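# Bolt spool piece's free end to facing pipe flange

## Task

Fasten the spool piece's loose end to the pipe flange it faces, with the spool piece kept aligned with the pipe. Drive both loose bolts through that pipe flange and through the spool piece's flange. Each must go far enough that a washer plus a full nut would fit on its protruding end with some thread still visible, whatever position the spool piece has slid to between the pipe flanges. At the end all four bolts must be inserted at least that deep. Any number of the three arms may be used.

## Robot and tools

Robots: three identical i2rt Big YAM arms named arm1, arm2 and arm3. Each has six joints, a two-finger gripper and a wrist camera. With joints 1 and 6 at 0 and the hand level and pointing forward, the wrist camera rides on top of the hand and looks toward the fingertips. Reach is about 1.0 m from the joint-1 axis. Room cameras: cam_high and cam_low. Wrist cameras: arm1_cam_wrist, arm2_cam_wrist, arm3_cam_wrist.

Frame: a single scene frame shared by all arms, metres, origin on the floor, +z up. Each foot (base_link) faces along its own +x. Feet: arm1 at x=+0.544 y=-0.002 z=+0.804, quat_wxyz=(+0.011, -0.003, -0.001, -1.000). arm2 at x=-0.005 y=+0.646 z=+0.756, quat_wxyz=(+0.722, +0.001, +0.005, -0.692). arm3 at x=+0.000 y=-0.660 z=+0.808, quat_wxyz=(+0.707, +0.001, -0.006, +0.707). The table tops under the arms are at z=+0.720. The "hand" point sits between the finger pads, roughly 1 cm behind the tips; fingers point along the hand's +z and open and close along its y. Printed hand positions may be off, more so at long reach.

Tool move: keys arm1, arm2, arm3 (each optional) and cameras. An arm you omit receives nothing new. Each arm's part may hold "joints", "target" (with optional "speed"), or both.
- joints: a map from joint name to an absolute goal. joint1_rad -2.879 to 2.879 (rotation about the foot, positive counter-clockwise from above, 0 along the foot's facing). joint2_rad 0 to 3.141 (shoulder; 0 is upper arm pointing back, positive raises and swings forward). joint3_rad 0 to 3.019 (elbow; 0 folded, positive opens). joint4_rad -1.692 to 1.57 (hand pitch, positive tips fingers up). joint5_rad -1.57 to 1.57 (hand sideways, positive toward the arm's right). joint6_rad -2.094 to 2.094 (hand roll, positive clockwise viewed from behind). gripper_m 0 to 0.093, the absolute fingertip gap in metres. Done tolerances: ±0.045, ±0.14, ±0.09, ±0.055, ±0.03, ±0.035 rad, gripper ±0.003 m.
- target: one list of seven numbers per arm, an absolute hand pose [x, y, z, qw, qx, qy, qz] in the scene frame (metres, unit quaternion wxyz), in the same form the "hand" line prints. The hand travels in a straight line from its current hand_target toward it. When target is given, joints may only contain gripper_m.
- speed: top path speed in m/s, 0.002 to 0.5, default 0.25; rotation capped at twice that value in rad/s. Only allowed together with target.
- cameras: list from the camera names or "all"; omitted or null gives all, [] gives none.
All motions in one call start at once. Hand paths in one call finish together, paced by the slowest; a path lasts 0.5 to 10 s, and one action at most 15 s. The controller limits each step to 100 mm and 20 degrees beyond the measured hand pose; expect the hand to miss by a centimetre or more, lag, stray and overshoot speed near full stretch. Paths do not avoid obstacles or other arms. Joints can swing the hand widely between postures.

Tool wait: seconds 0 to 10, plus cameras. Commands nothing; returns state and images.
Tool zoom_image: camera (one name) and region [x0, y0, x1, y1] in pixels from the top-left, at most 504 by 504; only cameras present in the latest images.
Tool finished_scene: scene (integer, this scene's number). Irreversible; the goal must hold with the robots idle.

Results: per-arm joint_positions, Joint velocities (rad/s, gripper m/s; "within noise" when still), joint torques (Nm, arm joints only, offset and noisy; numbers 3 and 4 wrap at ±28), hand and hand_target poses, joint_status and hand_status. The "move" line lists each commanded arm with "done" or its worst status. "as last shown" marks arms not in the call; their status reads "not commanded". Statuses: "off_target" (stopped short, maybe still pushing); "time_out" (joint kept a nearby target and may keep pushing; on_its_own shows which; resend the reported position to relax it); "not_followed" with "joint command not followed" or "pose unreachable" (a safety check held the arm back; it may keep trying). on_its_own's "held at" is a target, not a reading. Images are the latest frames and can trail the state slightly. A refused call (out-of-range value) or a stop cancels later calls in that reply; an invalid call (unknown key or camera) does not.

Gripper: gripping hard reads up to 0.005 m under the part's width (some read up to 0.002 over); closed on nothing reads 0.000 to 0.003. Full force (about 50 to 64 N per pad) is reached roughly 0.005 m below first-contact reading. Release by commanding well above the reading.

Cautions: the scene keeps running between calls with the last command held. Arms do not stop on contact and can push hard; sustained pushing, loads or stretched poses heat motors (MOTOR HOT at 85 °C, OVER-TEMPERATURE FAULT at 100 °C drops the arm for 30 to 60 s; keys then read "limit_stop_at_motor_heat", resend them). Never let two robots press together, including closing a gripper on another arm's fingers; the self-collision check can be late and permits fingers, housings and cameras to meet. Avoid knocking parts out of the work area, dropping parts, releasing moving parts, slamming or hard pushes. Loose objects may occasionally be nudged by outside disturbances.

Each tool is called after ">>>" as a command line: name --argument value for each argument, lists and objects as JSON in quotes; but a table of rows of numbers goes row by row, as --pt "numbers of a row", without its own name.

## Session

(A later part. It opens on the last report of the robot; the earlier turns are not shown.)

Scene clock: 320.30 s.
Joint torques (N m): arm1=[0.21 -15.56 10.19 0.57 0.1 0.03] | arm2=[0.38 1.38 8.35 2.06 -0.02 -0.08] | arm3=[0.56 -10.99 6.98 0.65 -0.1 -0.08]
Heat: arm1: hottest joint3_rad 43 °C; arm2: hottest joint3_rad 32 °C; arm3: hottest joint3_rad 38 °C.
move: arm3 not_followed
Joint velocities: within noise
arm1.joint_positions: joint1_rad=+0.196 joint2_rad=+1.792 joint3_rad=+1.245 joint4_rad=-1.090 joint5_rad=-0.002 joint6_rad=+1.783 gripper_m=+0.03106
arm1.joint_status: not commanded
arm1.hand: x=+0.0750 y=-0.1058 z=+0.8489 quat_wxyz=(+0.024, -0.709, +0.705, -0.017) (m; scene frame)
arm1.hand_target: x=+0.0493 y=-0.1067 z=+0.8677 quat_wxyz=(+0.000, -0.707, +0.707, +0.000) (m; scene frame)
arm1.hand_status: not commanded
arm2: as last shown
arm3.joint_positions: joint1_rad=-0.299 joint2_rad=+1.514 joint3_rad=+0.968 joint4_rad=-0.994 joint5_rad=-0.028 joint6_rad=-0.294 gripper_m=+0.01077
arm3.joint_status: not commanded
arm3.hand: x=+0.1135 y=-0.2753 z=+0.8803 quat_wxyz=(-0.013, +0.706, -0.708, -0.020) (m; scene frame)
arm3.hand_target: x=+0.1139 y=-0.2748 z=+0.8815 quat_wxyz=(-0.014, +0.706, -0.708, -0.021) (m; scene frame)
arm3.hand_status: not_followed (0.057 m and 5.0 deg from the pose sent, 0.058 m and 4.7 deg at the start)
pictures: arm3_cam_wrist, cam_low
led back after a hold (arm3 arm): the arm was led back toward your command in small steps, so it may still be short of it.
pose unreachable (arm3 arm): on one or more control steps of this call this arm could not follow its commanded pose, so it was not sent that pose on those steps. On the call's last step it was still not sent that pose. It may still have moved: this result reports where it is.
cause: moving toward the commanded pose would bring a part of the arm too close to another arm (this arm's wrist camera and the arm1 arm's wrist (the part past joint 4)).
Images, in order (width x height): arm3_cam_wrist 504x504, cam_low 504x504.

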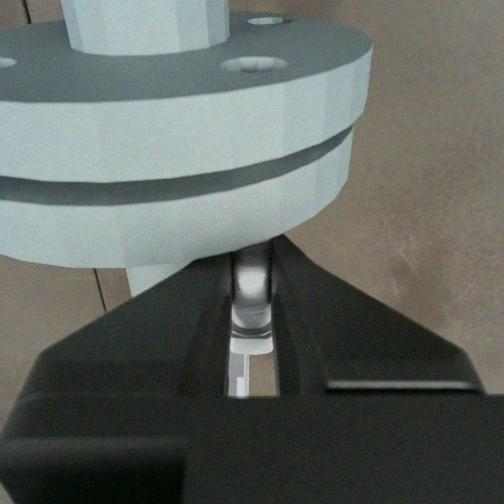

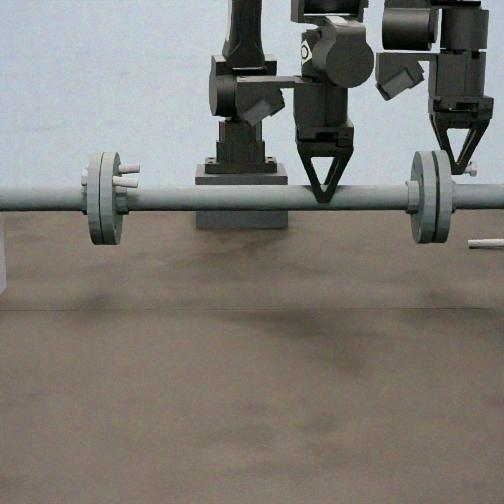

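>>> move --arm3 '{"joints":{"gripper_m":0.035}}' --cameras '[]'

>>> move --arm3 '{"target":[0.117,-0.275,0.935,-0.045,0.706,-0.706,-0.038],"speed":0.1}' --cameras '[]'

>>> move --arm3 '{"target":[0.117,-0.335,0.940,-0.02,0.7065,-0.7065,-0.02],"speed":0.15}' --cameras '["arm3_cam_wrist","cam_low"]'

>>> move --arm3 '{"target":[0.117,-0.338,0.892,-0.02,0.7065,-0.7065,-0.02],"joints":{"gripper_m":0.0},"speed":0.1}'

>>> zoom_image --camera "cam_low" --region '[394, 130, 504, 250]'

Scene clock: 329.63 s.
Joint torques (N m): arm1=[0.26 -15.56 10.11 0.57 0.11 0.02] | arm2=[0.44 1.49 8.35 2.06 -0.02 -0.08] | arm3=[0.56 -10.81 6.99 0.66 -0.13 -0.07]
Heat: arm1: hottest joint3_rad 45 °C; arm2: hottest joint3_rad 32 °C; arm3: hottest joint3_rad 37 °C.
move: arm3 done
Joint velocities: within noise
arm1, arm2: as last shown
arm1.joint_positions: joint1_rad=+0.196 joint2_rad=+1.792 joint3_rad=+1.246 joint4_rad=-1.090 joint5_rad=-0.002 joint6_rad=+1.784 gripper_m=+0.03106
arm1.hand: x=+0.0744 y=-0.1060 z=+0.8494 quat_wxyz=(+0.023, -0.709, +0.705, -0.017) (m; scene frame)
arm3.joint_positions: joint1_rad=-0.299 joint2_rad=+1.514 joint3_rad=+0.968 joint4_rad=-0.994 joint5_rad=-0.027 joint6_rad=-0.294 gripper_m=+0.03484
arm3.joint_status: all done
arm3.hand: x=+0.1136 y=-0.2754 z=+0.8803 quat_wxyz=(-0.013, +0.706, -0.708, -0.020) (m; scene frame)
arm3.hand_target: x=+0.1139 y=-0.2748 z=+0.8815 quat_wxyz=(-0.014, +0.706, -0.708, -0.021) (m; scene frame)
arm3.hand_status: not commanded
pictures: none
No camera images: "cameras" was empty.

Scene clock: 330.87 s.
Joint torques (N m): arm1=[0.15 -15.62 10.1 0.57 0.11 0.02] | arm2=[0.38 1.49 8.35 2.06 -0.03 -0.08] | arm3=[-0.03 -10.7 10.36 0.31 -0.2 -0.16]
Heat: arm1: hottest joint3_rad 45 °C; arm2: hottest joint3_rad 32 °C; arm3: hottest joint3_rad 37 °C.
move: arm3 off_target
Joint velocities: within noise
arm1, arm2: as last shown
arm3.joint_positions: joint1_rad=-0.299 joint2_rad=+1.415 joint3_rad=+0.968 joint4_rad=-1.058 joint5_rad=-0.027 joint6_rad=-0.295 gripper_m=+0.03493
arm3.joint_status: not commanded
arm3.hand: x=+0.1101 y=-0.2865 z=+0.9164 quat_wxyz=(-0.028, +0.706, -0.707, -0.028) (m; scene frame)
arm3.hand_target: x=+0.1168 y=-0.2756 z=+0.9349 quat_wxyz=(-0.045, +0.706, -0.706, -0.038) (m; scene frame)
arm3.hand_status: off_target (0.023 m and 2.2 deg from the pose sent, 0.055 m and 4.2 deg at the start)
pictures: none
No camera images: "cameras" was empty.

Scene clock: 332.03 s.
Joint torques (N m): arm1=[0.26 -15.56 10.07 0.53 0.12 0.03] | arm2=[0.44 1.49 8.35 2.06 -0.03 -0.08] | arm3=[-0.15 -9.23 7.51 0.32 0.02 -0.19]
Heat: arm1: hottest joint3_rad 46 °C; arm2: hottest joint3_rad 32 °C; arm3: hottest joint3_rad 37 °C.
move: arm3 done
Joint velocities: within noise
arm1, arm2: as last shown
arm3.joint_positions: joint1_rad=-0.346 joint2_rad=+1.301 joint3_rad=+0.915 joint4_rad=-1.145 joint5_rad=-0.026 joint6_rad=-0.344 gripper_m=+0.03493
arm3.joint_status: not commanded
arm3.hand: x=+0.1137 y=-0.3308 z=+0.9355 quat_wxyz=(-0.018, +0.707, -0.707, -0.021) (m; scene frame)
arm3.hand_target: x=+0.1169 y=-0.3349 z=+0.9399 quat_wxyz=(-0.020, +0.707, -0.707, -0.020) (m; scene frame)
arm3.hand_status: done (0.007 m and 0.3 deg from the pose sent, 0.054 m and 1.3 deg at the start)
pictures: arm3_cam_wrist, cam_low
Images, in order (width x height): arm3_cam_wrist 504x504, cam_low 504x504.

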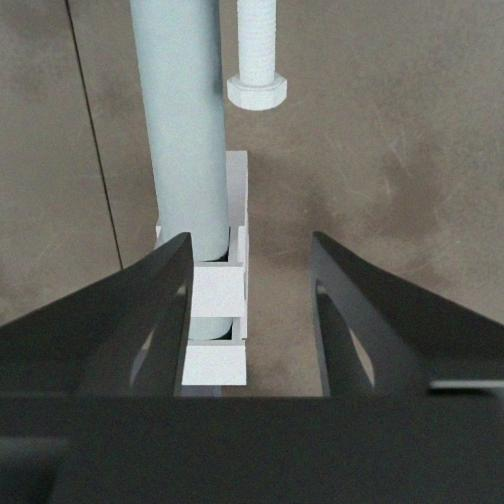

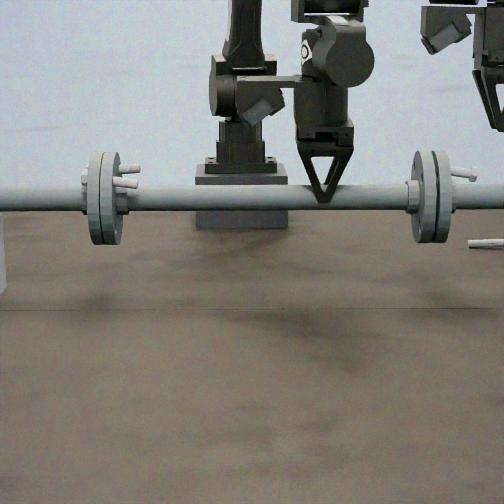

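Scene clock: 333.27 s.
Joint torques (N m): arm1=[0.21 -15.5 10.09 0.55 0.12 0.02] | arm2=[0.44 1.44 8.35 2.04 -0.02 -0.08] | arm3=[-0.26 -7.59 7.31 1.22 0.01 -0.17]
Heat: arm1: hottest joint3_rad 46 °C; arm2: hottest joint3_rad 32 °C; arm3: hottest joint3_rad 37 °C.
move: arm3 done
Joint velocities: within noise
arm1, arm2: as last shown
arm3.joint_positions: joint1_rad=-0.348 joint2_rad=+1.336 joint3_rad=+0.822 joint4_rad=-1.028 joint5_rad=-0.026 joint6_rad=-0.348 gripper_m=+0.00063
arm3.joint_status: all done
arm3.hand: x=+0.1112 y=-0.3406 z=+0.8924 quat_wxyz=(-0.013, +0.707, -0.707, -0.019) (m; scene frame)
arm3.hand_target: x=+0.1170 y=-0.3381 z=+0.8921 quat_wxyz=(-0.020, +0.707, -0.707, -0.020) (m; scene frame)
arm3.hand_status: done (0.006 m and 0.8 deg from the pose sent, 0.044 m and 0.3 deg at the start)
pictures: arm1_cam_wrist, arm2_cam_wrist, arm3_cam_wrist, cam_high, cam_low
Images, in order (width x height): arm1_cam_wrist 504x504, arm2_cam_wrist 504x504, arm3_cam_wrist 504x504, cam_high 504x504, cam_low 504x504.

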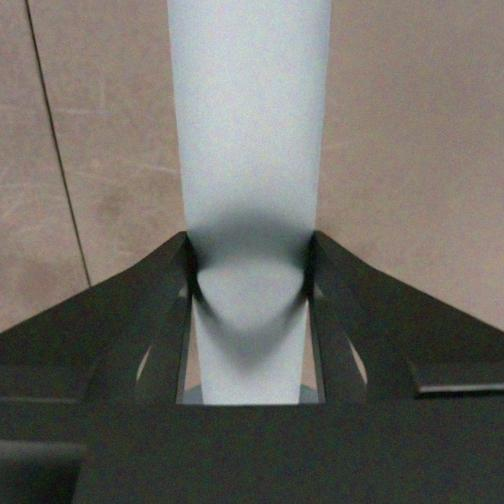

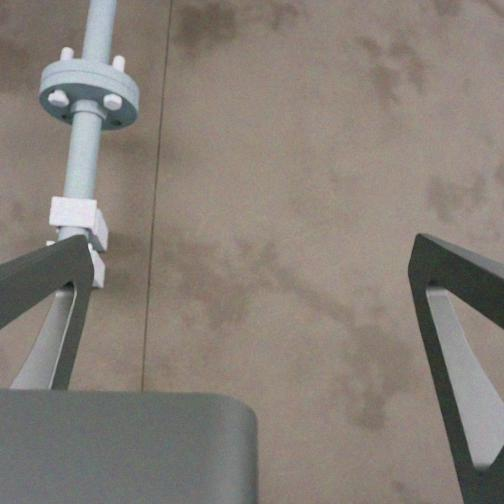

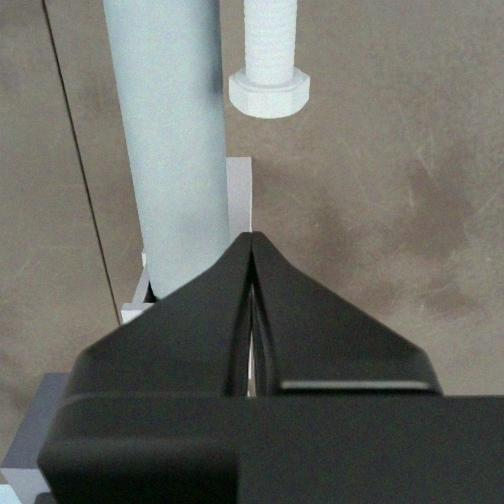

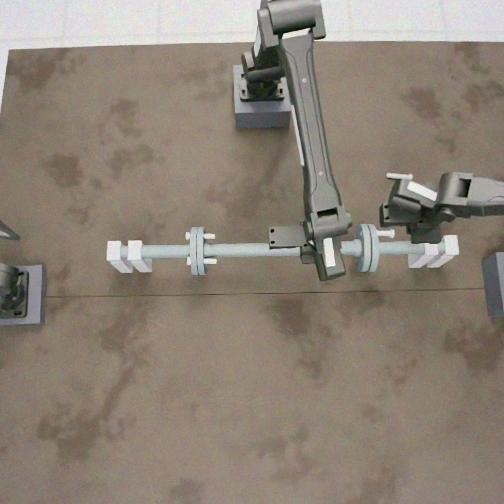

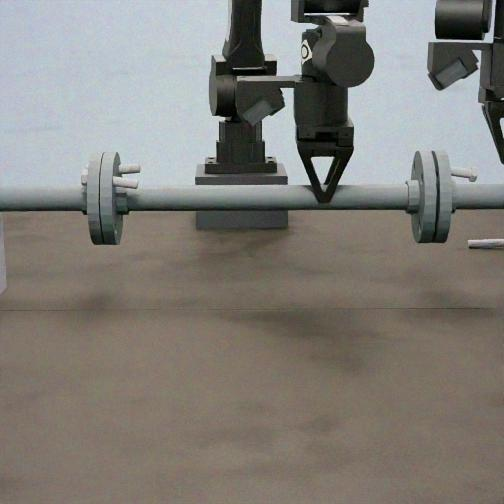

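Scaled by 4.200 from the camera's 504x504 image, which has a finer 720x720 frame.

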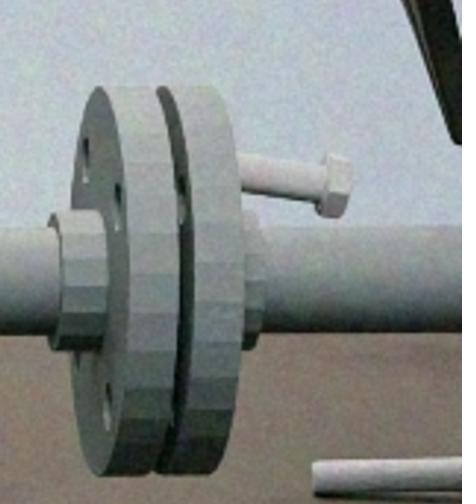

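>>> move --arm3 '{"target":[0.1205,-0.338,0.872,-0.02,0.7065,-0.7065,-0.02],"speed":0.1}' --cameras '[]'

>>> move --arm3 '{"target":[0.1200,-0.290,0.880,-0.03,0.7065,-0.7065,-0.025],"speed":0.04}' --cameras '["arm3_cam_wrist","cam_low"]'

>>> zoom_image --camera "cam_low" --region '[394, 130, 504, 250]'

Scene clock: 339.23 s.
Joint torques (N m): arm1=[0.26 -15.5 10.1 0.57 0.11 0.02] | arm2=[0.38 1.44 8.35 2.06 -0.02 -0.08] | arm3=[-0.09 -7.53 6.86 1.18 -0.01 -0.2]
Heat: arm1: hottest joint3_rad 47 °C; arm2: hottest joint3_rad 32 °C; arm3: hottest joint3_rad 36 °C.
move: arm3 done
Joint velocities: within noise
arm1: as last shown
arm2.joint_positions: joint1_rad=-0.240 joint2_rad=+0.590 joint3_rad=+1.323 joint4_rad=-1.428 joint5_rad=-0.024 joint6_rad=-0.286 gripper_m=+0.09396
arm2.joint_status: not commanded
arm2.hand: x=-0.0419 y=+0.4280 z=+1.2502 quat_wxyz=(-0.225, -0.608, -0.673, +0.356) (m; scene frame)
arm2.hand_target: x=-0.0415 y=+0.4295 z=+1.2610 quat_wxyz=(-0.231, -0.604, -0.669, +0.366) (m; scene frame)
arm2.hand_status: not commanded
arm3.joint_positions: joint1_rad=-0.358 joint2_rad=+1.370 joint3_rad=+0.795 joint4_rad=-0.965 joint5_rad=-0.026 joint6_rad=-0.357 gripper_m=+0.00063
arm3.joint_status: not commanded
arm3.hand: x=+0.1150 y=-0.3399 z=+0.8733 quat_wxyz=(-0.015, +0.707, -0.707, -0.019) (m; scene frame)
arm3.hand_target: x=+0.1205 y=-0.3381 z=+0.8721 quat_wxyz=(-0.020, +0.707, -0.707, -0.020) (m; scene frame)
arm3.hand_status: done (0.006 m and 0.6 deg from the pose sent, 0.023 m and 0.8 deg at the start)
pictures: none
No camera images: "cameras" was empty.

Scene clock: 340.97 s.
Joint torques (N m): arm1=[0.21 -15.44 10.11 0.55 0.12 0.02] | arm2=[0.44 1.44 8.35 2.06 -0.03 -0.08] | arm3=[1.73 -8.53 10.78 1.02 -0.03 0.01]
Heat: arm1: hottest joint3_rad 47 °C; arm2: hottest joint3_rad 32 °C; arm3: hottest joint3_rad 36 °C.
move: arm3 off_target
Joint velocities: within noise
arm1, arm2: as last shown
arm3.joint_positions: joint1_rad=-0.335 joint2_rad=+1.450 joint3_rad=+0.855 joint4_rad=-0.965 joint5_rad=-0.025 joint6_rad=-0.333 gripper_m=+0.00063
arm3.joint_status: not commanded
arm3.hand: x=+0.1150 y=-0.3171 z=+0.8662 quat_wxyz=(-0.005, +0.707, -0.707, -0.014) (m; scene frame)
arm3.hand_target: x=+0.1194 y=-0.2912 z=+0.8807 quat_wxyz=(-0.030, +0.707, -0.707, -0.025) (m; scene frame)
arm3.hand_status: off_target (0.031 m and 3.1 deg from the pose sent, 0.051 m and 1.9 deg at the start)
pictures: arm3_cam_wrist, cam_low
Images, in order (width x height): arm3_cam_wrist 504x504, cam_low 504x504.

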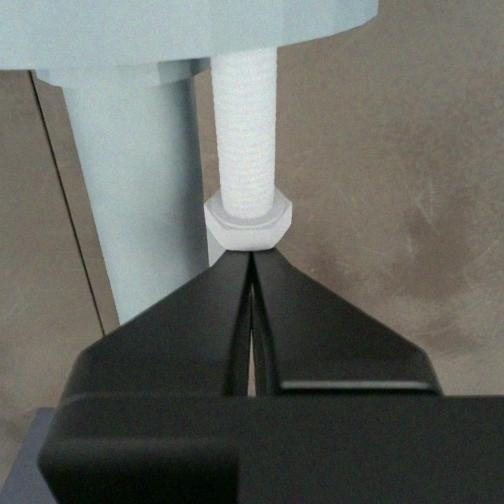

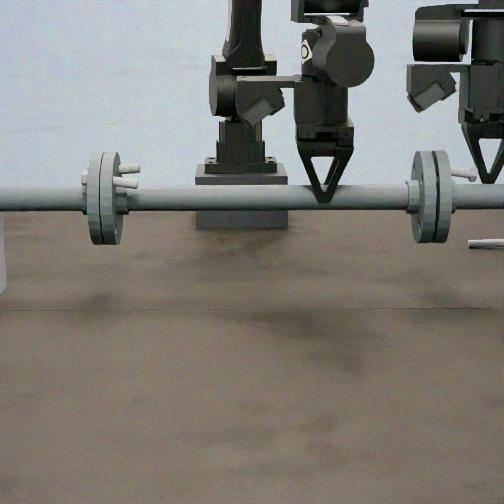

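Scaled by 4.200 from the camera's 504x504 image, which has a finer 720x720 frame.

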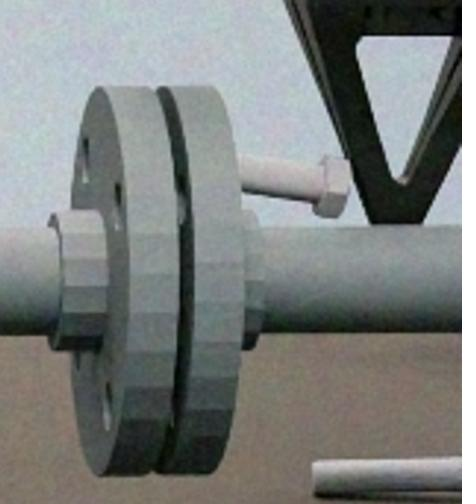

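>>> move --arm3 '{"target":[0.1200,-0.263,0.893,-0.03,0.7065,-0.7065,-0.025],"speed":0.04}' --cameras '["arm3_cam_wrist","cam_low"]'

>>> zoom_image --camera "cam_low" --region '[394, 130, 504, 250]'

Scene clock: 345.00 s.
Joint torques (N m): arm1=[0.26 -15.74 10.07 0.54 0.11 0.01] | arm2=[0.44 1.44 8.34 2.07 -0.03 -0.08] | arm3=[1.55 -9.76 10.92 0.32 -0.1 0.06]
Heat: arm1: hottest joint3_rad 48 °C; arm2: hottest joint3_rad 32 °C; arm3: hottest joint3_rad 37 °C.
move: arm3 off_target
Joint velocities: within noise
arm1.joint_positions: joint1_rad=+0.196 joint2_rad=+1.793 joint3_rad=+1.247 joint4_rad=-1.090 joint5_rad=-0.002 joint6_rad=+1.784 gripper_m=+0.03106
arm1.joint_status: not commanded
arm1.hand: x=+0.0742 y=-0.1060 z=+0.8490 quat_wxyz=(+0.024, -0.708, +0.705, -0.017) (m; scene frame)
arm1.hand_target: x=+0.0493 y=-0.1067 z=+0.8678 quat_wxyz=(+0.000, -0.707, +0.707, +0.000) (m; scene frame)
arm1.hand_status: not commanded
arm2: as last shown
arm3.joint_positions: joint1_rad=-0.314 joint2_rad=+1.499 joint3_rad=+0.945 joint4_rad=-0.985 joint5_rad=-0.021 joint6_rad=-0.312 gripper_m=+0.00063
arm3.joint_status: not commanded
arm3.hand: x=+0.1184 y=-0.2840 z=+0.8784 quat_wxyz=(-0.015, +0.707, -0.707, -0.017) (m; scene frame)
arm3.hand_target: x=+0.1197 y=-0.2639 z=+0.8932 quat_wxyz=(-0.030, +0.707, -0.707, -0.025) (m; scene frame)
arm3.hand_status: off_target (0.026 m and 1.9 deg from the pose sent, 0.061 m and 3.1 deg at the start)
pictures: arm3_cam_wrist, cam_low
Images, in order (width x height): arm3_cam_wrist 504x504, cam_low 504x504.

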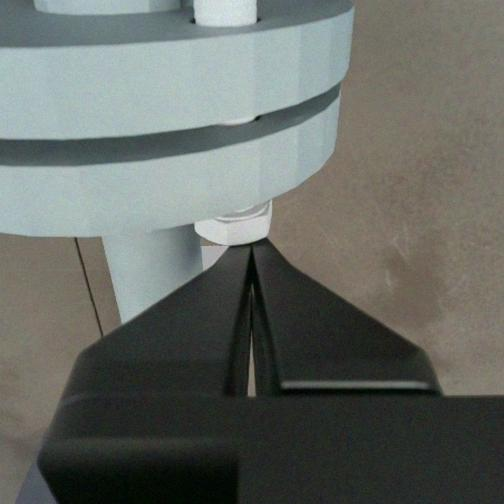

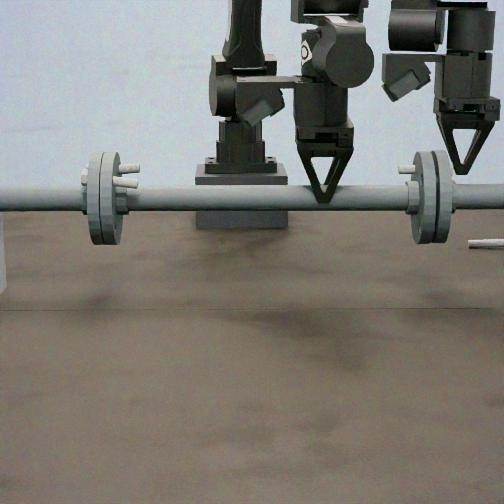

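Scaled by 4.200 from the camera's 504x504 image, which has a finer 720x720 frame.

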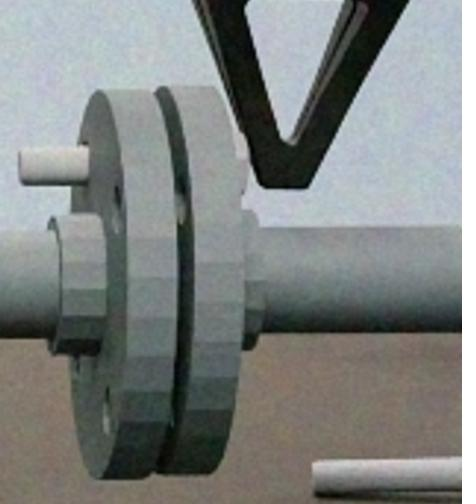

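>>> move --arm3 '{"target":[0.1200,-0.254,0.894,-0.03,0.7065,-0.7065,-0.025],"speed":0.04}' --cameras '[]'

>>> move --arm3 '{"target":[0.15,-0.35,0.93,0,0.7071,-0.7071,0],"joints":{"gripper_m":0.09},"speed":0.2}' --cameras '[]'

>>> move --arm3 '{"target":[0.322,-0.372,0.80,0,0.7071,-0.7071,0],"speed":0.2}'

>>> zoom_image --camera "cam_low" --region '[394, 130, 504, 250]'

Scene clock: 353.60 s.
Joint torques (N m): arm1=[0.32 -15.74 10.02 0.54 0.11 0.02] | arm2=[0.44 1.44 8.34 2.04 -0.03 -0.08] | arm3=[1.49 -10.05 11.03 0.28 -0.09 0.03]
Heat: arm1: hottest joint3_rad 48 °C; arm2: hottest joint3_rad 32 °C; arm3: hottest joint3_rad 37 °C.
move: arm3 off_target
Joint velocities: within noise
arm1, arm2: as last shown
arm3.joint_positions: joint1_rad=-0.308 joint2_rad=+1.518 joint3_rad=+0.969 joint4_rad=-0.992 joint5_rad=-0.021 joint6_rad=-0.305 gripper_m=+0.00063
arm3.joint_status: not commanded
arm3.hand: x=+0.1182 y=-0.2761 z=+0.8791 quat_wxyz=(-0.014, +0.707, -0.707, -0.017) (m; scene frame)
arm3.hand_target: x=+0.1196 y=-0.2548 z=+0.8943 quat_wxyz=(-0.030, +0.707, -0.706, -0.025) (m; scene frame)
arm3.hand_status: off_target (0.027 m and 2.1 deg from the pose sent, 0.034 m and 1.9 deg at the start)
pictures: none
No camera images: "cameras" was empty.

Scene clock: 355.07 s.
Joint torques (N m): arm1=[0.26 -15.68 10.04 0.54 0.12 0.01] | arm2=[0.38 1.44 8.35 2.04 -0.02 -0.08] | arm3=[-0.03 -9.52 7.25 0.17 -0.01 -0.17]
Heat: arm1: hottest joint3_rad 48 °C; arm2: hottest joint3_rad 32 °C; arm3: hottest joint3_rad 37 °C.
move: arm3 done
Joint velocities: within noise
arm1, arm2: as last shown
arm3.joint_positions: joint1_rad=-0.442 joint2_rad=+1.344 joint3_rad=+0.927 joint4_rad=-1.166 joint5_rad=-0.005 joint6_rad=-0.439 gripper_m=+0.08992
arm3.joint_status: all done
arm3.hand: x=+0.1478 y=-0.3457 z=+0.9258 quat_wxyz=(+0.001, +0.706, -0.708, -0.001) (m; scene frame)
arm3.hand_target: x=+0.1500 y=-0.3499 z=+0.9300 quat_wxyz=(+0.000, +0.707, -0.707, +0.000) (m; scene frame)
arm3.hand_status: done (0.006 m and 0.2 deg from the pose sent, 0.095 m and 2.5 deg at the start)
pictures: none
No camera images: "cameras" was empty.

Scene clock: 357.03 s.
Joint torques (N m): arm1=[0.21 -15.62 10.06 0.53 0.11 0.01] | arm2=[0.44 1.49 8.35 2.04 -0.02 -0.08] | arm3=[0.21 -12.1 8.88 0.95 -0.22 -0.16]
Heat: arm1: hottest joint3_rad 48 °C; arm2: hottest joint3_rad 32 °C; arm3: hottest joint3_rad 37 °C.
move: arm3 off_target
Joint velocities: within noise
arm1, arm2: as last shown
arm3.joint_positions: joint1_rad=-0.834 joint2_rad=+1.735 joint3_rad=+0.955 joint4_rad=-0.852 joint5_rad=+0.005 joint6_rad=-0.827 gripper_m=+0.08992
arm3.joint_status: not commanded
arm3.hand: x=+0.3024 y=-0.3871 z=+0.7913 quat_wxyz=(+0.025, +0.705, -0.709, +0.000) (m; scene frame)
arm3.hand_target: x=+0.3214 y=-0.3727 z=+0.8007 quat_wxyz=(+0.000, +0.707, -0.707, +0.000) (m; scene frame)
arm3.hand_status: off_target (0.026 m and 2.9 deg from the pose sent, 0.216 m and 0.2 deg at the start)
pictures: arm1_cam_wrist, arm2_cam_wrist, arm3_cam_wrist, cam_high, cam_low
Images, in order (width x height): arm1_cam_wrist 504x504, arm2_cam_wrist 504x504, arm3_cam_wrist 504x504, cam_high 504x504, cam_low 504x504.

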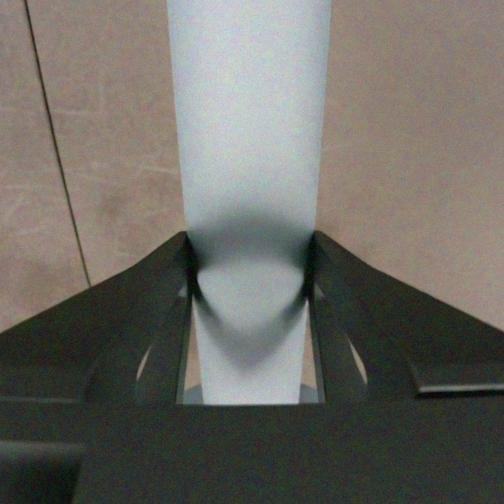

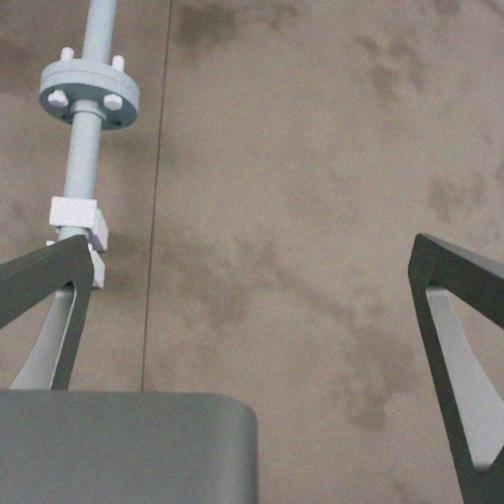

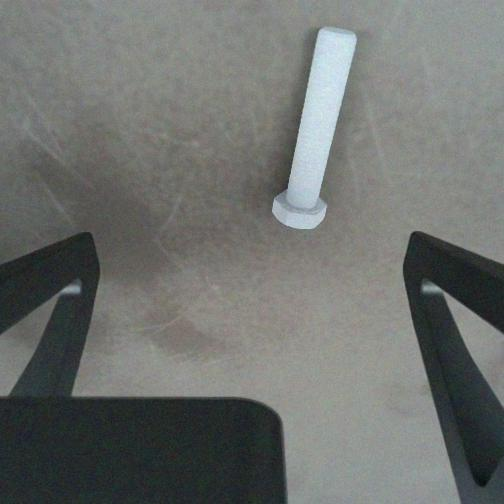

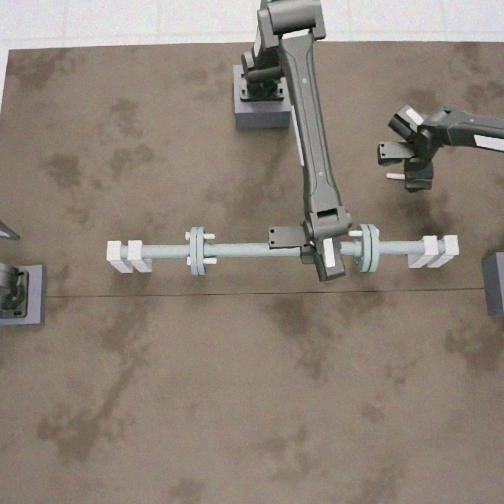

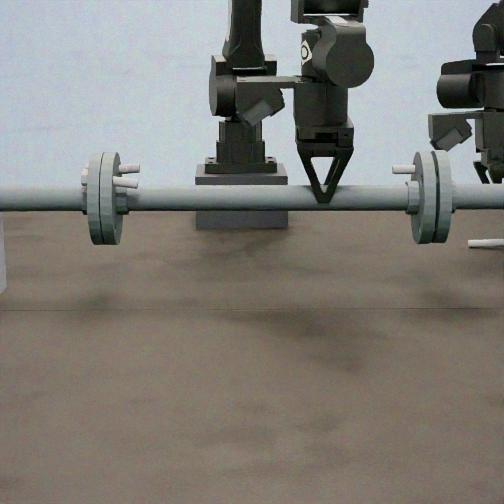

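Scaled by 4.200 from the camera's 504x504 image, which has a finer 720x720 frame.

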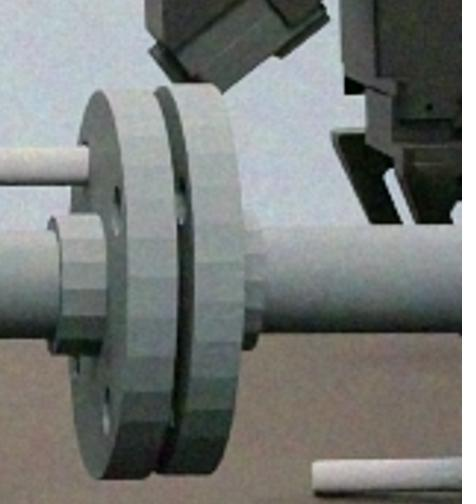

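>>> move --arm3 '{"target":[0.328,-0.39,0.757,0,0.675,-0.738,0],"speed":0.1}' --cameras '["arm3_cam_wrist"]'

Scene clock: 363.00 s.
Joint torques (N m): arm1=[0.32 -15.62 10.09 0.54 0.11 0.01] | arm2=[0.44 1.44 8.36 2.04 -0.02 -0.08] | arm3=[-0.03 -12.63 5.15 1.02 -0.23 0.06]
Heat: arm1: hottest joint3_rad 48 °C; arm2: hottest joint3_rad 32 °C; arm3: hottest joint3_rad 37 °C.
move: arm3 done
Joint velocities: within noise
arm1, arm2: as last shown
arm3.joint_positions: joint1_rad=-0.871 joint2_rad=+1.812 joint3_rad=+0.950 joint4_rad=-0.730 joint5_rad=+0.005 joint6_rad=-0.802 gripper_m=+0.08992
arm3.joint_status: not commanded
arm3.hand: x=+0.3238 y=-0.3889 z=+0.7588 quat_wxyz=(+0.005, +0.682, -0.731, +0.001) (m; scene frame)
arm3.hand_target: x=+0.3279 y=-0.3900 z=+0.7570 quat_wxyz=(+0.000, +0.675, -0.738, +0.000) (m; scene frame)
arm3.hand_status: done (0.005 m and 1.3 deg from the pose sent, 0.043 m and 5.6 deg at the start)
pictures: arm3_cam_wrist
Images, in order (width x height): arm3_cam_wrist 504x504.

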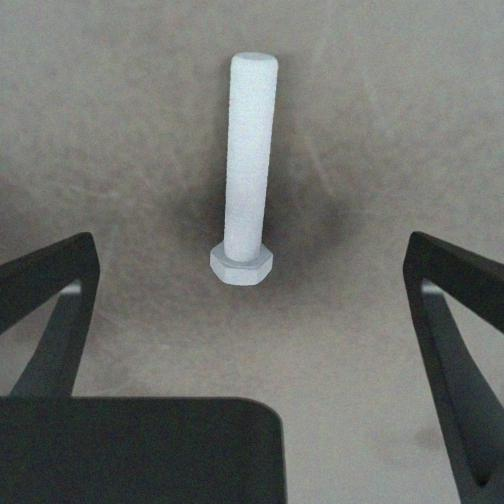

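>>> move --arm3 '{"target":[0.328,-0.388,0.733,0,0.675,-0.738,0],"speed":0.1}' --cameras '["arm3_cam_wrist"]'

>>> move --arm3 '{"joints":{"gripper_m":0.004}}' --cameras '["arm3_cam_wrist","cam_low"]'

Scene clock: 366.27 s.
Joint torques (N m): arm1=[0.32 -15.62 10.03 0.54 0.11 0.02] | arm2=[0.44 1.49 8.36 2.06 -0.02 -0.08] | arm3=[0.26 -12.51 4.77 1.02 -0.22 0.03]
Heat: arm1: hottest joint3_rad 48 °C; arm2: hottest joint3_rad 32 °C; arm3: hottest joint3_rad 37 °C.
move: arm3 done
Joint velocities: within noise
arm1, arm2: as last shown
arm3.joint_positions: joint1_rad=-0.871 joint2_rad=+1.866 joint3_rad=+0.945 joint4_rad=-0.668 joint5_rad=+0.005 joint6_rad=-0.798 gripper_m=+0.08992
arm3.joint_status: not commanded
arm3.hand: x=+0.3249 y=-0.3878 z=+0.7353 quat_wxyz=(+0.004, +0.681, -0.732, +0.001) (m; scene frame)
arm3.hand_target: x=+0.3279 y=-0.3880 z=+0.7331 quat_wxyz=(+0.000, +0.675, -0.738, +0.000) (m; scene frame)
arm3.hand_status: done (0.004 m and 1.1 deg from the pose sent, 0.026 m and 1.3 deg at the start)
pictures: arm3_cam_wrist
Images, in order (width x height): arm3_cam_wrist 504x504.

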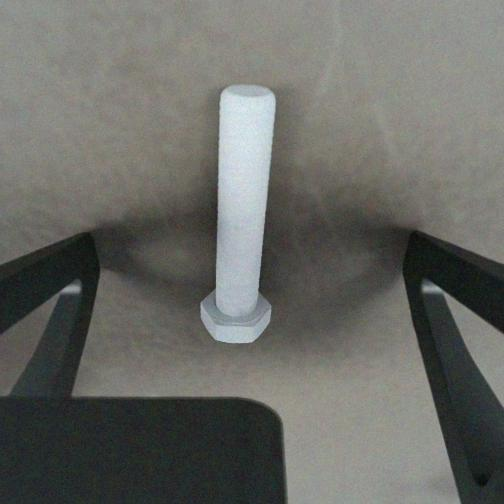

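Scene clock: 367.03 s.
Joint torques (N m): arm1=[0.26 -15.68 10.06 0.54 0.11 0] | arm2=[0.44 1.44 8.35 2.04 -0.03 -0.08] | arm3=[0.26 -12.92 4.77 1.01 -0.2 0.03]
Heat: arm1: hottest joint3_rad 49 °C; arm2: hottest joint3_rad 32 °C; arm3: hottest joint3_rad 36 °C.
move: arm3 off_target
Joint velocities: within noise
arm1: as last shown
arm2.joint_positions: joint1_rad=-0.240 joint2_rad=+0.590 joint3_rad=+1.323 joint4_rad=-1.428 joint5_rad=-0.024 joint6_rad=-0.286 gripper_m=+0.09396
arm2.joint_status: not commanded
arm2.hand: x=-0.0419 y=+0.4280 z=+1.2502 quat_wxyz=(-0.225, -0.608, -0.673, +0.356) (m; scene frame)
arm2.hand_target: x=-0.0415 y=+0.4295 z=+1.2610 quat_wxyz=(-0.231, -0.604, -0.669, +0.366) (m; scene frame)
arm2.hand_status: not commanded
arm3.joint_positions: joint1_rad=-0.871 joint2_rad=+1.866 joint3_rad=+0.945 joint4_rad=-0.668 joint5_rad=+0.004 joint6_rad=-0.797 gripper_m=+0.01080
arm3.joint_status: gripper_m off_target (ended at +0.01083, target +0.00400)
arm3.hand: x=+0.3249 y=-0.3877 z=+0.7353 quat_wxyz=(+0.004, +0.681, -0.732, +0.001) (m; scene frame)
arm3.hand_target: x=+0.3279 y=-0.3880 z=+0.7331 quat_wxyz=(+0.000, +0.675, -0.738, +0.000) (m; scene frame)
arm3.hand_status: not commanded
pictures: arm3_cam_wrist, cam_low
Images, in order (width x height): arm3_cam_wrist 504x504, cam_low 504x504.

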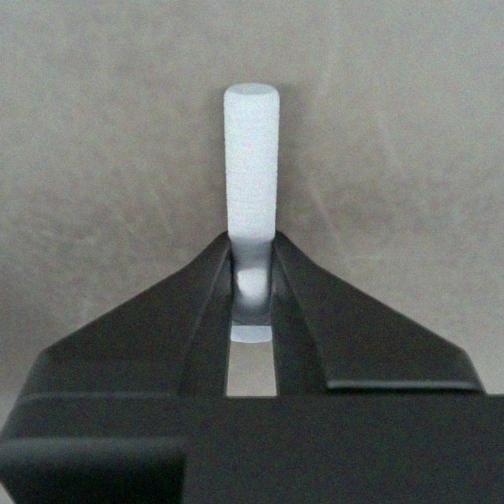

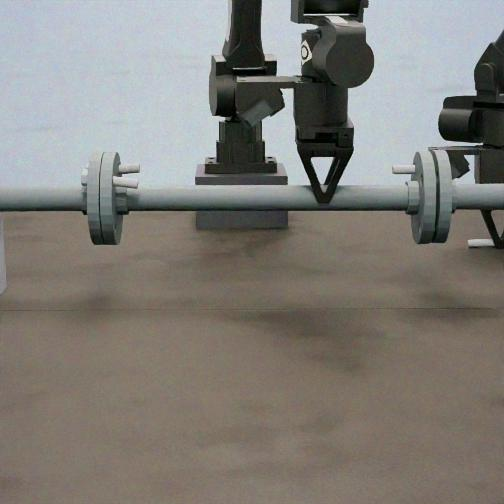

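>>> move --arm3 '{"target":[0.26,-0.41,0.93,0,0.7071,-0.7071,0],"speed":0.2}' --cameras '[]'

>>> move --arm3 '{"target":[0.066,-0.36,0.915,-0.03,0.7065,-0.7065,-0.03],"speed":0.2}' --cameras '[]'

>>> move --arm3 '{"target":[0.061,-0.300,0.905,-0.045,0.706,-0.706,-0.035],"speed":0.1}'

>>> zoom_image --camera "cam_low" --region '[394, 130, 504, 250]'

>>> zoom_image --camera "cam_high" --region '[350, 210, 410, 280]'

Scene clock: 373.83 s.
Joint torques (N m): arm1=[0.15 -15.68 10.06 0.53 0.11 0.01] | arm2=[0.44 1.44 8.35 2.04 -0.02 -0.08] | arm3=[1.55 -9.23 11.38 0.03 -0.24 -0.11]
Heat: arm1: hottest joint3_rad 49 °C; arm2: hottest joint3_rad 32 °C; arm3: hottest joint3_rad 36 °C.
move: arm3 off_target
Joint velocities: within noise
arm1, arm2: as last shown
arm3.joint_positions: joint1_rad=-0.814 joint2_rad=+1.381 joint3_rad=+0.909 joint4_rad=-1.164 joint5_rad=+0.004 joint6_rad=-0.797 gripper_m=+0.01080
arm3.joint_status: not commanded
arm3.hand: x=+0.2481 y=-0.4274 z=+0.9077 quat_wxyz=(+0.027, +0.701, -0.712, +0.001) (m; scene frame)
arm3.hand_target: x=+0.2591 y=-0.4107 z=+0.9300 quat_wxyz=(+0.000, +0.707, -0.707, +0.000) (m; scene frame)
arm3.hand_status: off_target (0.031 m and 3.2 deg from the pose sent, 0.206 m and 4.2 deg at the start)
pictures: none
No camera images: "cameras" was empty.

Scene clock: 375.90 s.
Joint torques (N m): arm1=[0.09 -15.68 10.04 0.57 0.12 0.01] | arm2=[0.44 1.44 8.35 2.07 -0.02 -0.08] | arm3=[1.38 -7.18 7.57 1.25 0.04 0.02]
Heat: arm1: hottest joint3_rad 49 °C; arm2: hottest joint3_rad 32 °C; arm3: hottest joint3_rad 36 °C.
move: arm3 done
Joint velocities: within noise
arm1.joint_positions: joint1_rad=+0.196 joint2_rad=+1.793 joint3_rad=+1.247 joint4_rad=-1.090 joint5_rad=-0.002 joint6_rad=+1.784 gripper_m=+0.03106
arm1.joint_status: not commanded
arm1.hand: x=+0.0742 y=-0.1060 z=+0.8490 quat_wxyz=(+0.024, -0.708, +0.705, -0.017) (m; scene frame)
arm1.hand_target: x=+0.0493 y=-0.1067 z=+0.8678 quat_wxyz=(+0.000, -0.707, +0.707, +0.000) (m; scene frame)
arm1.hand_status: not commanded
arm2: as last shown
arm3.joint_positions: joint1_rad=-0.241 joint2_rad=+1.199 joint3_rad=+0.758 joint4_rad=-1.088 joint5_rad=-0.028 joint6_rad=-0.240 gripper_m=+0.01080
arm3.joint_status: not commanded
arm3.hand: x=+0.0674 y=-0.3656 z=+0.9102 quat_wxyz=(-0.016, +0.707, -0.707, -0.023) (m; scene frame)
arm3.hand_target: x=+0.0660 y=-0.3600 z=+0.9151 quat_wxyz=(-0.030, +0.706, -0.707, -0.030) (m; scene frame)
arm3.hand_status: done (0.008 m and 1.7 deg from the pose sent, 0.194 m and 7.5 deg at the start)
pictures: none
No camera images: "cameras" was empty.

Scene clock: 377.17 s.
Joint torques (N m): arm1=[0.26 -15.62 10.06 0.53 0.11 0.01] | arm2=[0.44 1.44 8.35 2.06 -0.02 -0.08] | arm3=[1.61 -7.41 11.03 1.25 0.05 0.04]
Heat: arm1: hottest joint3_rad 49 °C; arm2: hottest joint3_rad 32 °C; arm3: hottest joint3_rad 36 °C.
move: arm3 off_target
Joint velocities: within noise
arm1, arm2: as last shown
arm3.joint_positions: joint1_rad=-0.185 joint2_rad=+1.333 joint3_rad=+0.806 joint4_rad=-1.003 joint5_rad=-0.015 joint6_rad=-0.183 gripper_m=+0.01080
arm3.joint_status: not commanded
arm3.hand: x=+0.0595 y=-0.3274 z=+0.8882 quat_wxyz=(-0.018, +0.707, -0.707, -0.019) (m; scene frame)
arm3.hand_target: x=+0.0607 y=-0.3013 z=+0.9059 quat_wxyz=(-0.045, +0.706, -0.706, -0.035) (m; scene frame)
arm3.hand_status: off_target (0.032 m and 3.6 deg from the pose sent, 0.066 m and 3.5 deg at the start)
pictures: arm1_cam_wrist, arm2_cam_wrist, arm3_cam_wrist, cam_high, cam_low
Images, in order (width x height): arm1_cam_wrist 504x504, arm2_cam_wrist 504x504, arm3_cam_wrist 504x504, cam_high 504x504, cam_low 504x504.

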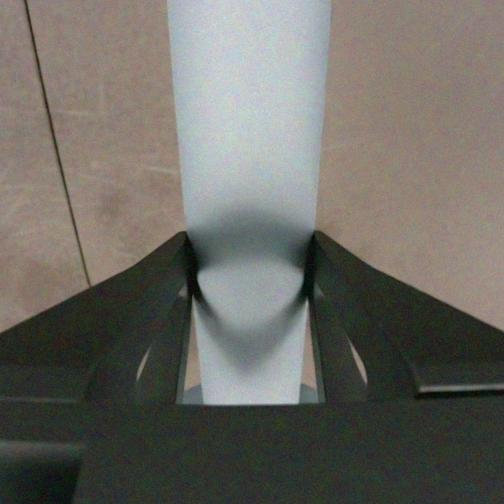

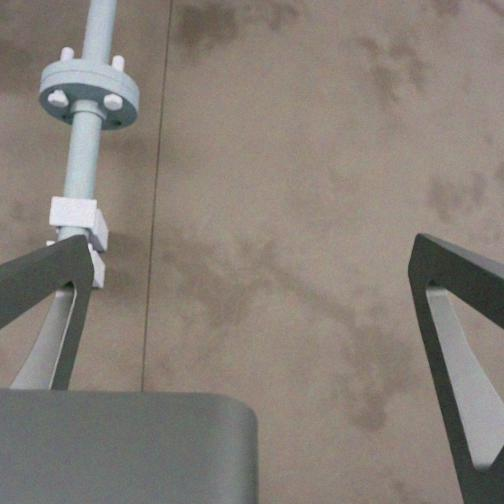

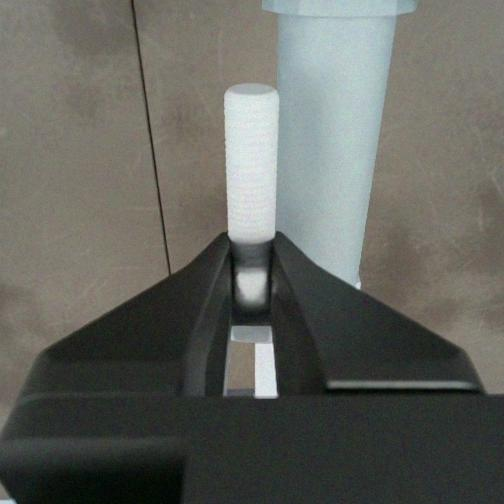

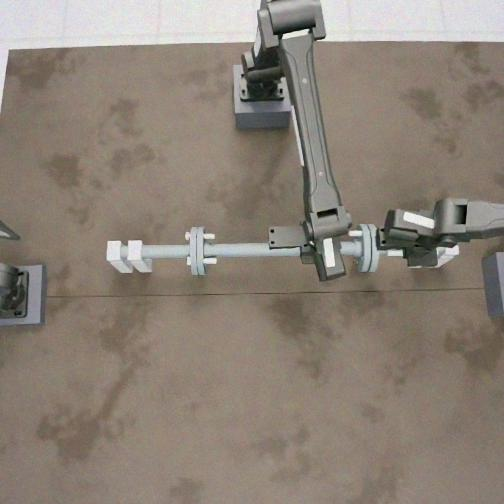

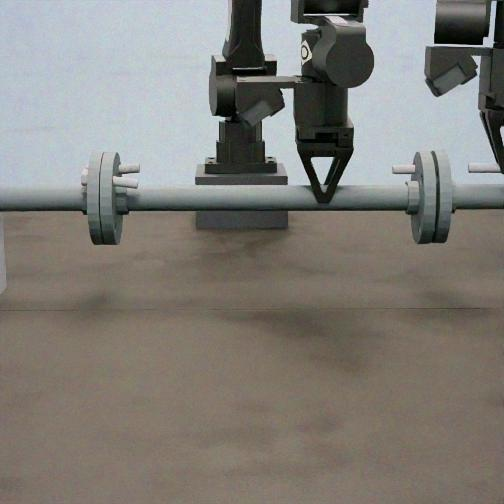

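Scaled by 4.200 from the camera's 504x504 image, which has a finer 720x720 frame.

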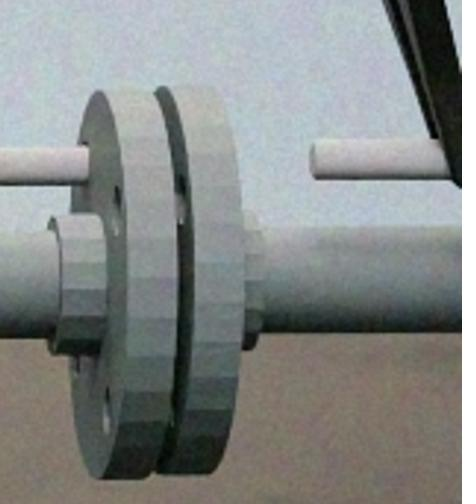

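Scaled by 7.200 from the camera's 504x504 image, which has a finer 720x720 frame.

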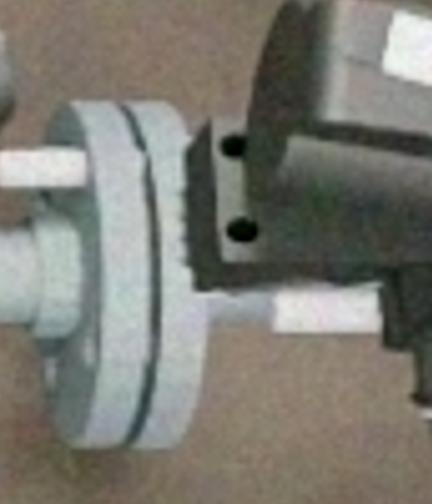

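>>> move --arm3 '{"target":[0.0545,-0.285,0.910,-0.045,0.706,-0.706,-0.035],"speed":0.08}' --cameras '["arm3_cam_wrist","cam_low","cam_high"]'

>>> zoom_image --camera "cam_low" --region '[394, 130, 504, 250]'

>>> zoom_image --camera "cam_high" --region '[350, 210, 410, 280]'

Scene clock: 387.27 s.
Joint torques (N m): arm1=[0.26 -15.74 10.06 0.55 0.12 0.01] | arm2=[0.5 1.44 8.35 2.06 -0.02 -0.08] | arm3=[1.49 -8.06 11.38 0.81 0.05 0.05]
Heat: arm1: hottest joint3_rad 49 °C; arm2: hottest joint3_rad 32 °C; arm3: hottest joint3_rad 36 °C.
move: arm3 off_target
Joint velocities: within noise
arm1, arm2: as last shown
arm3.joint_positions: joint1_rad=-0.160 joint2_rad=+1.363 joint3_rad=+0.847 joint4_rad=-1.003 joint5_rad=-0.012 joint6_rad=-0.159 gripper_m=+0.01080
arm3.joint_status: not commanded
arm3.hand: x=+0.0542 y=-0.3102 z=+0.8924 quat_wxyz=(-0.023, +0.707, -0.707, -0.021) (m; scene frame)
arm3.hand_target: x=+0.0542 y=-0.2861 z=+0.9106 quat_wxyz=(-0.045, +0.706, -0.706, -0.035) (m; scene frame)
arm3.hand_status: off_target (0.031 m and 3.0 deg from the pose sent, 0.048 m and 3.6 deg at the start)
pictures: arm3_cam_wrist, cam_high, cam_low
Images, in order (width x height): arm3_cam_wrist 504x504, cam_high 504x504, cam_low 504x504.

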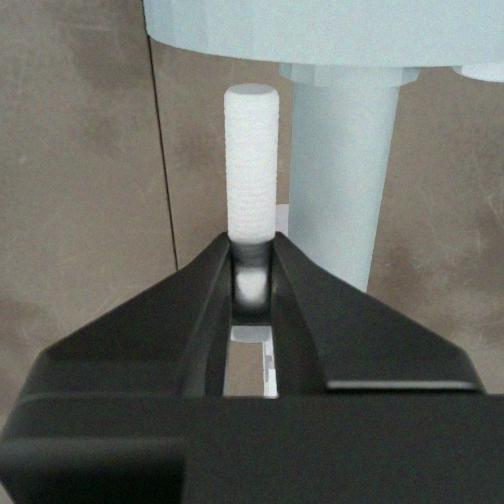

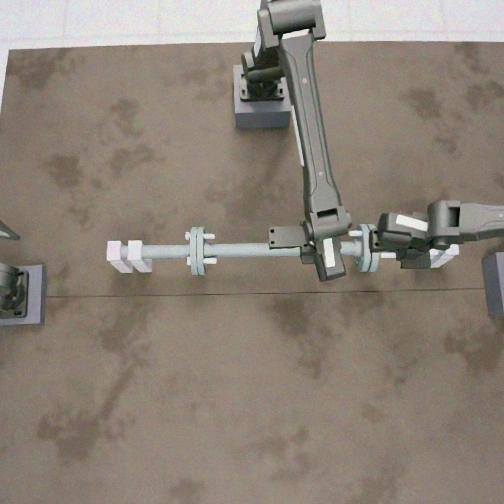

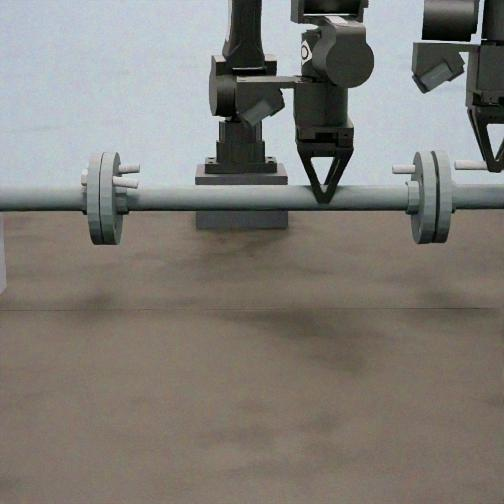

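Scaled by 4.200 from the camera's 504x504 image, which has a finer 720x720 frame.

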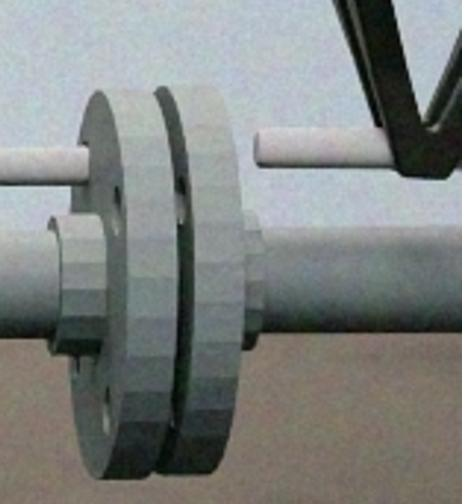

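Scaled by 7.200 from the camera's 504x504 image, which has a finer 720x720 frame.

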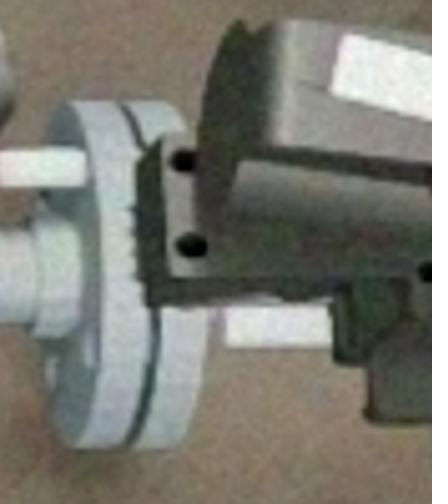

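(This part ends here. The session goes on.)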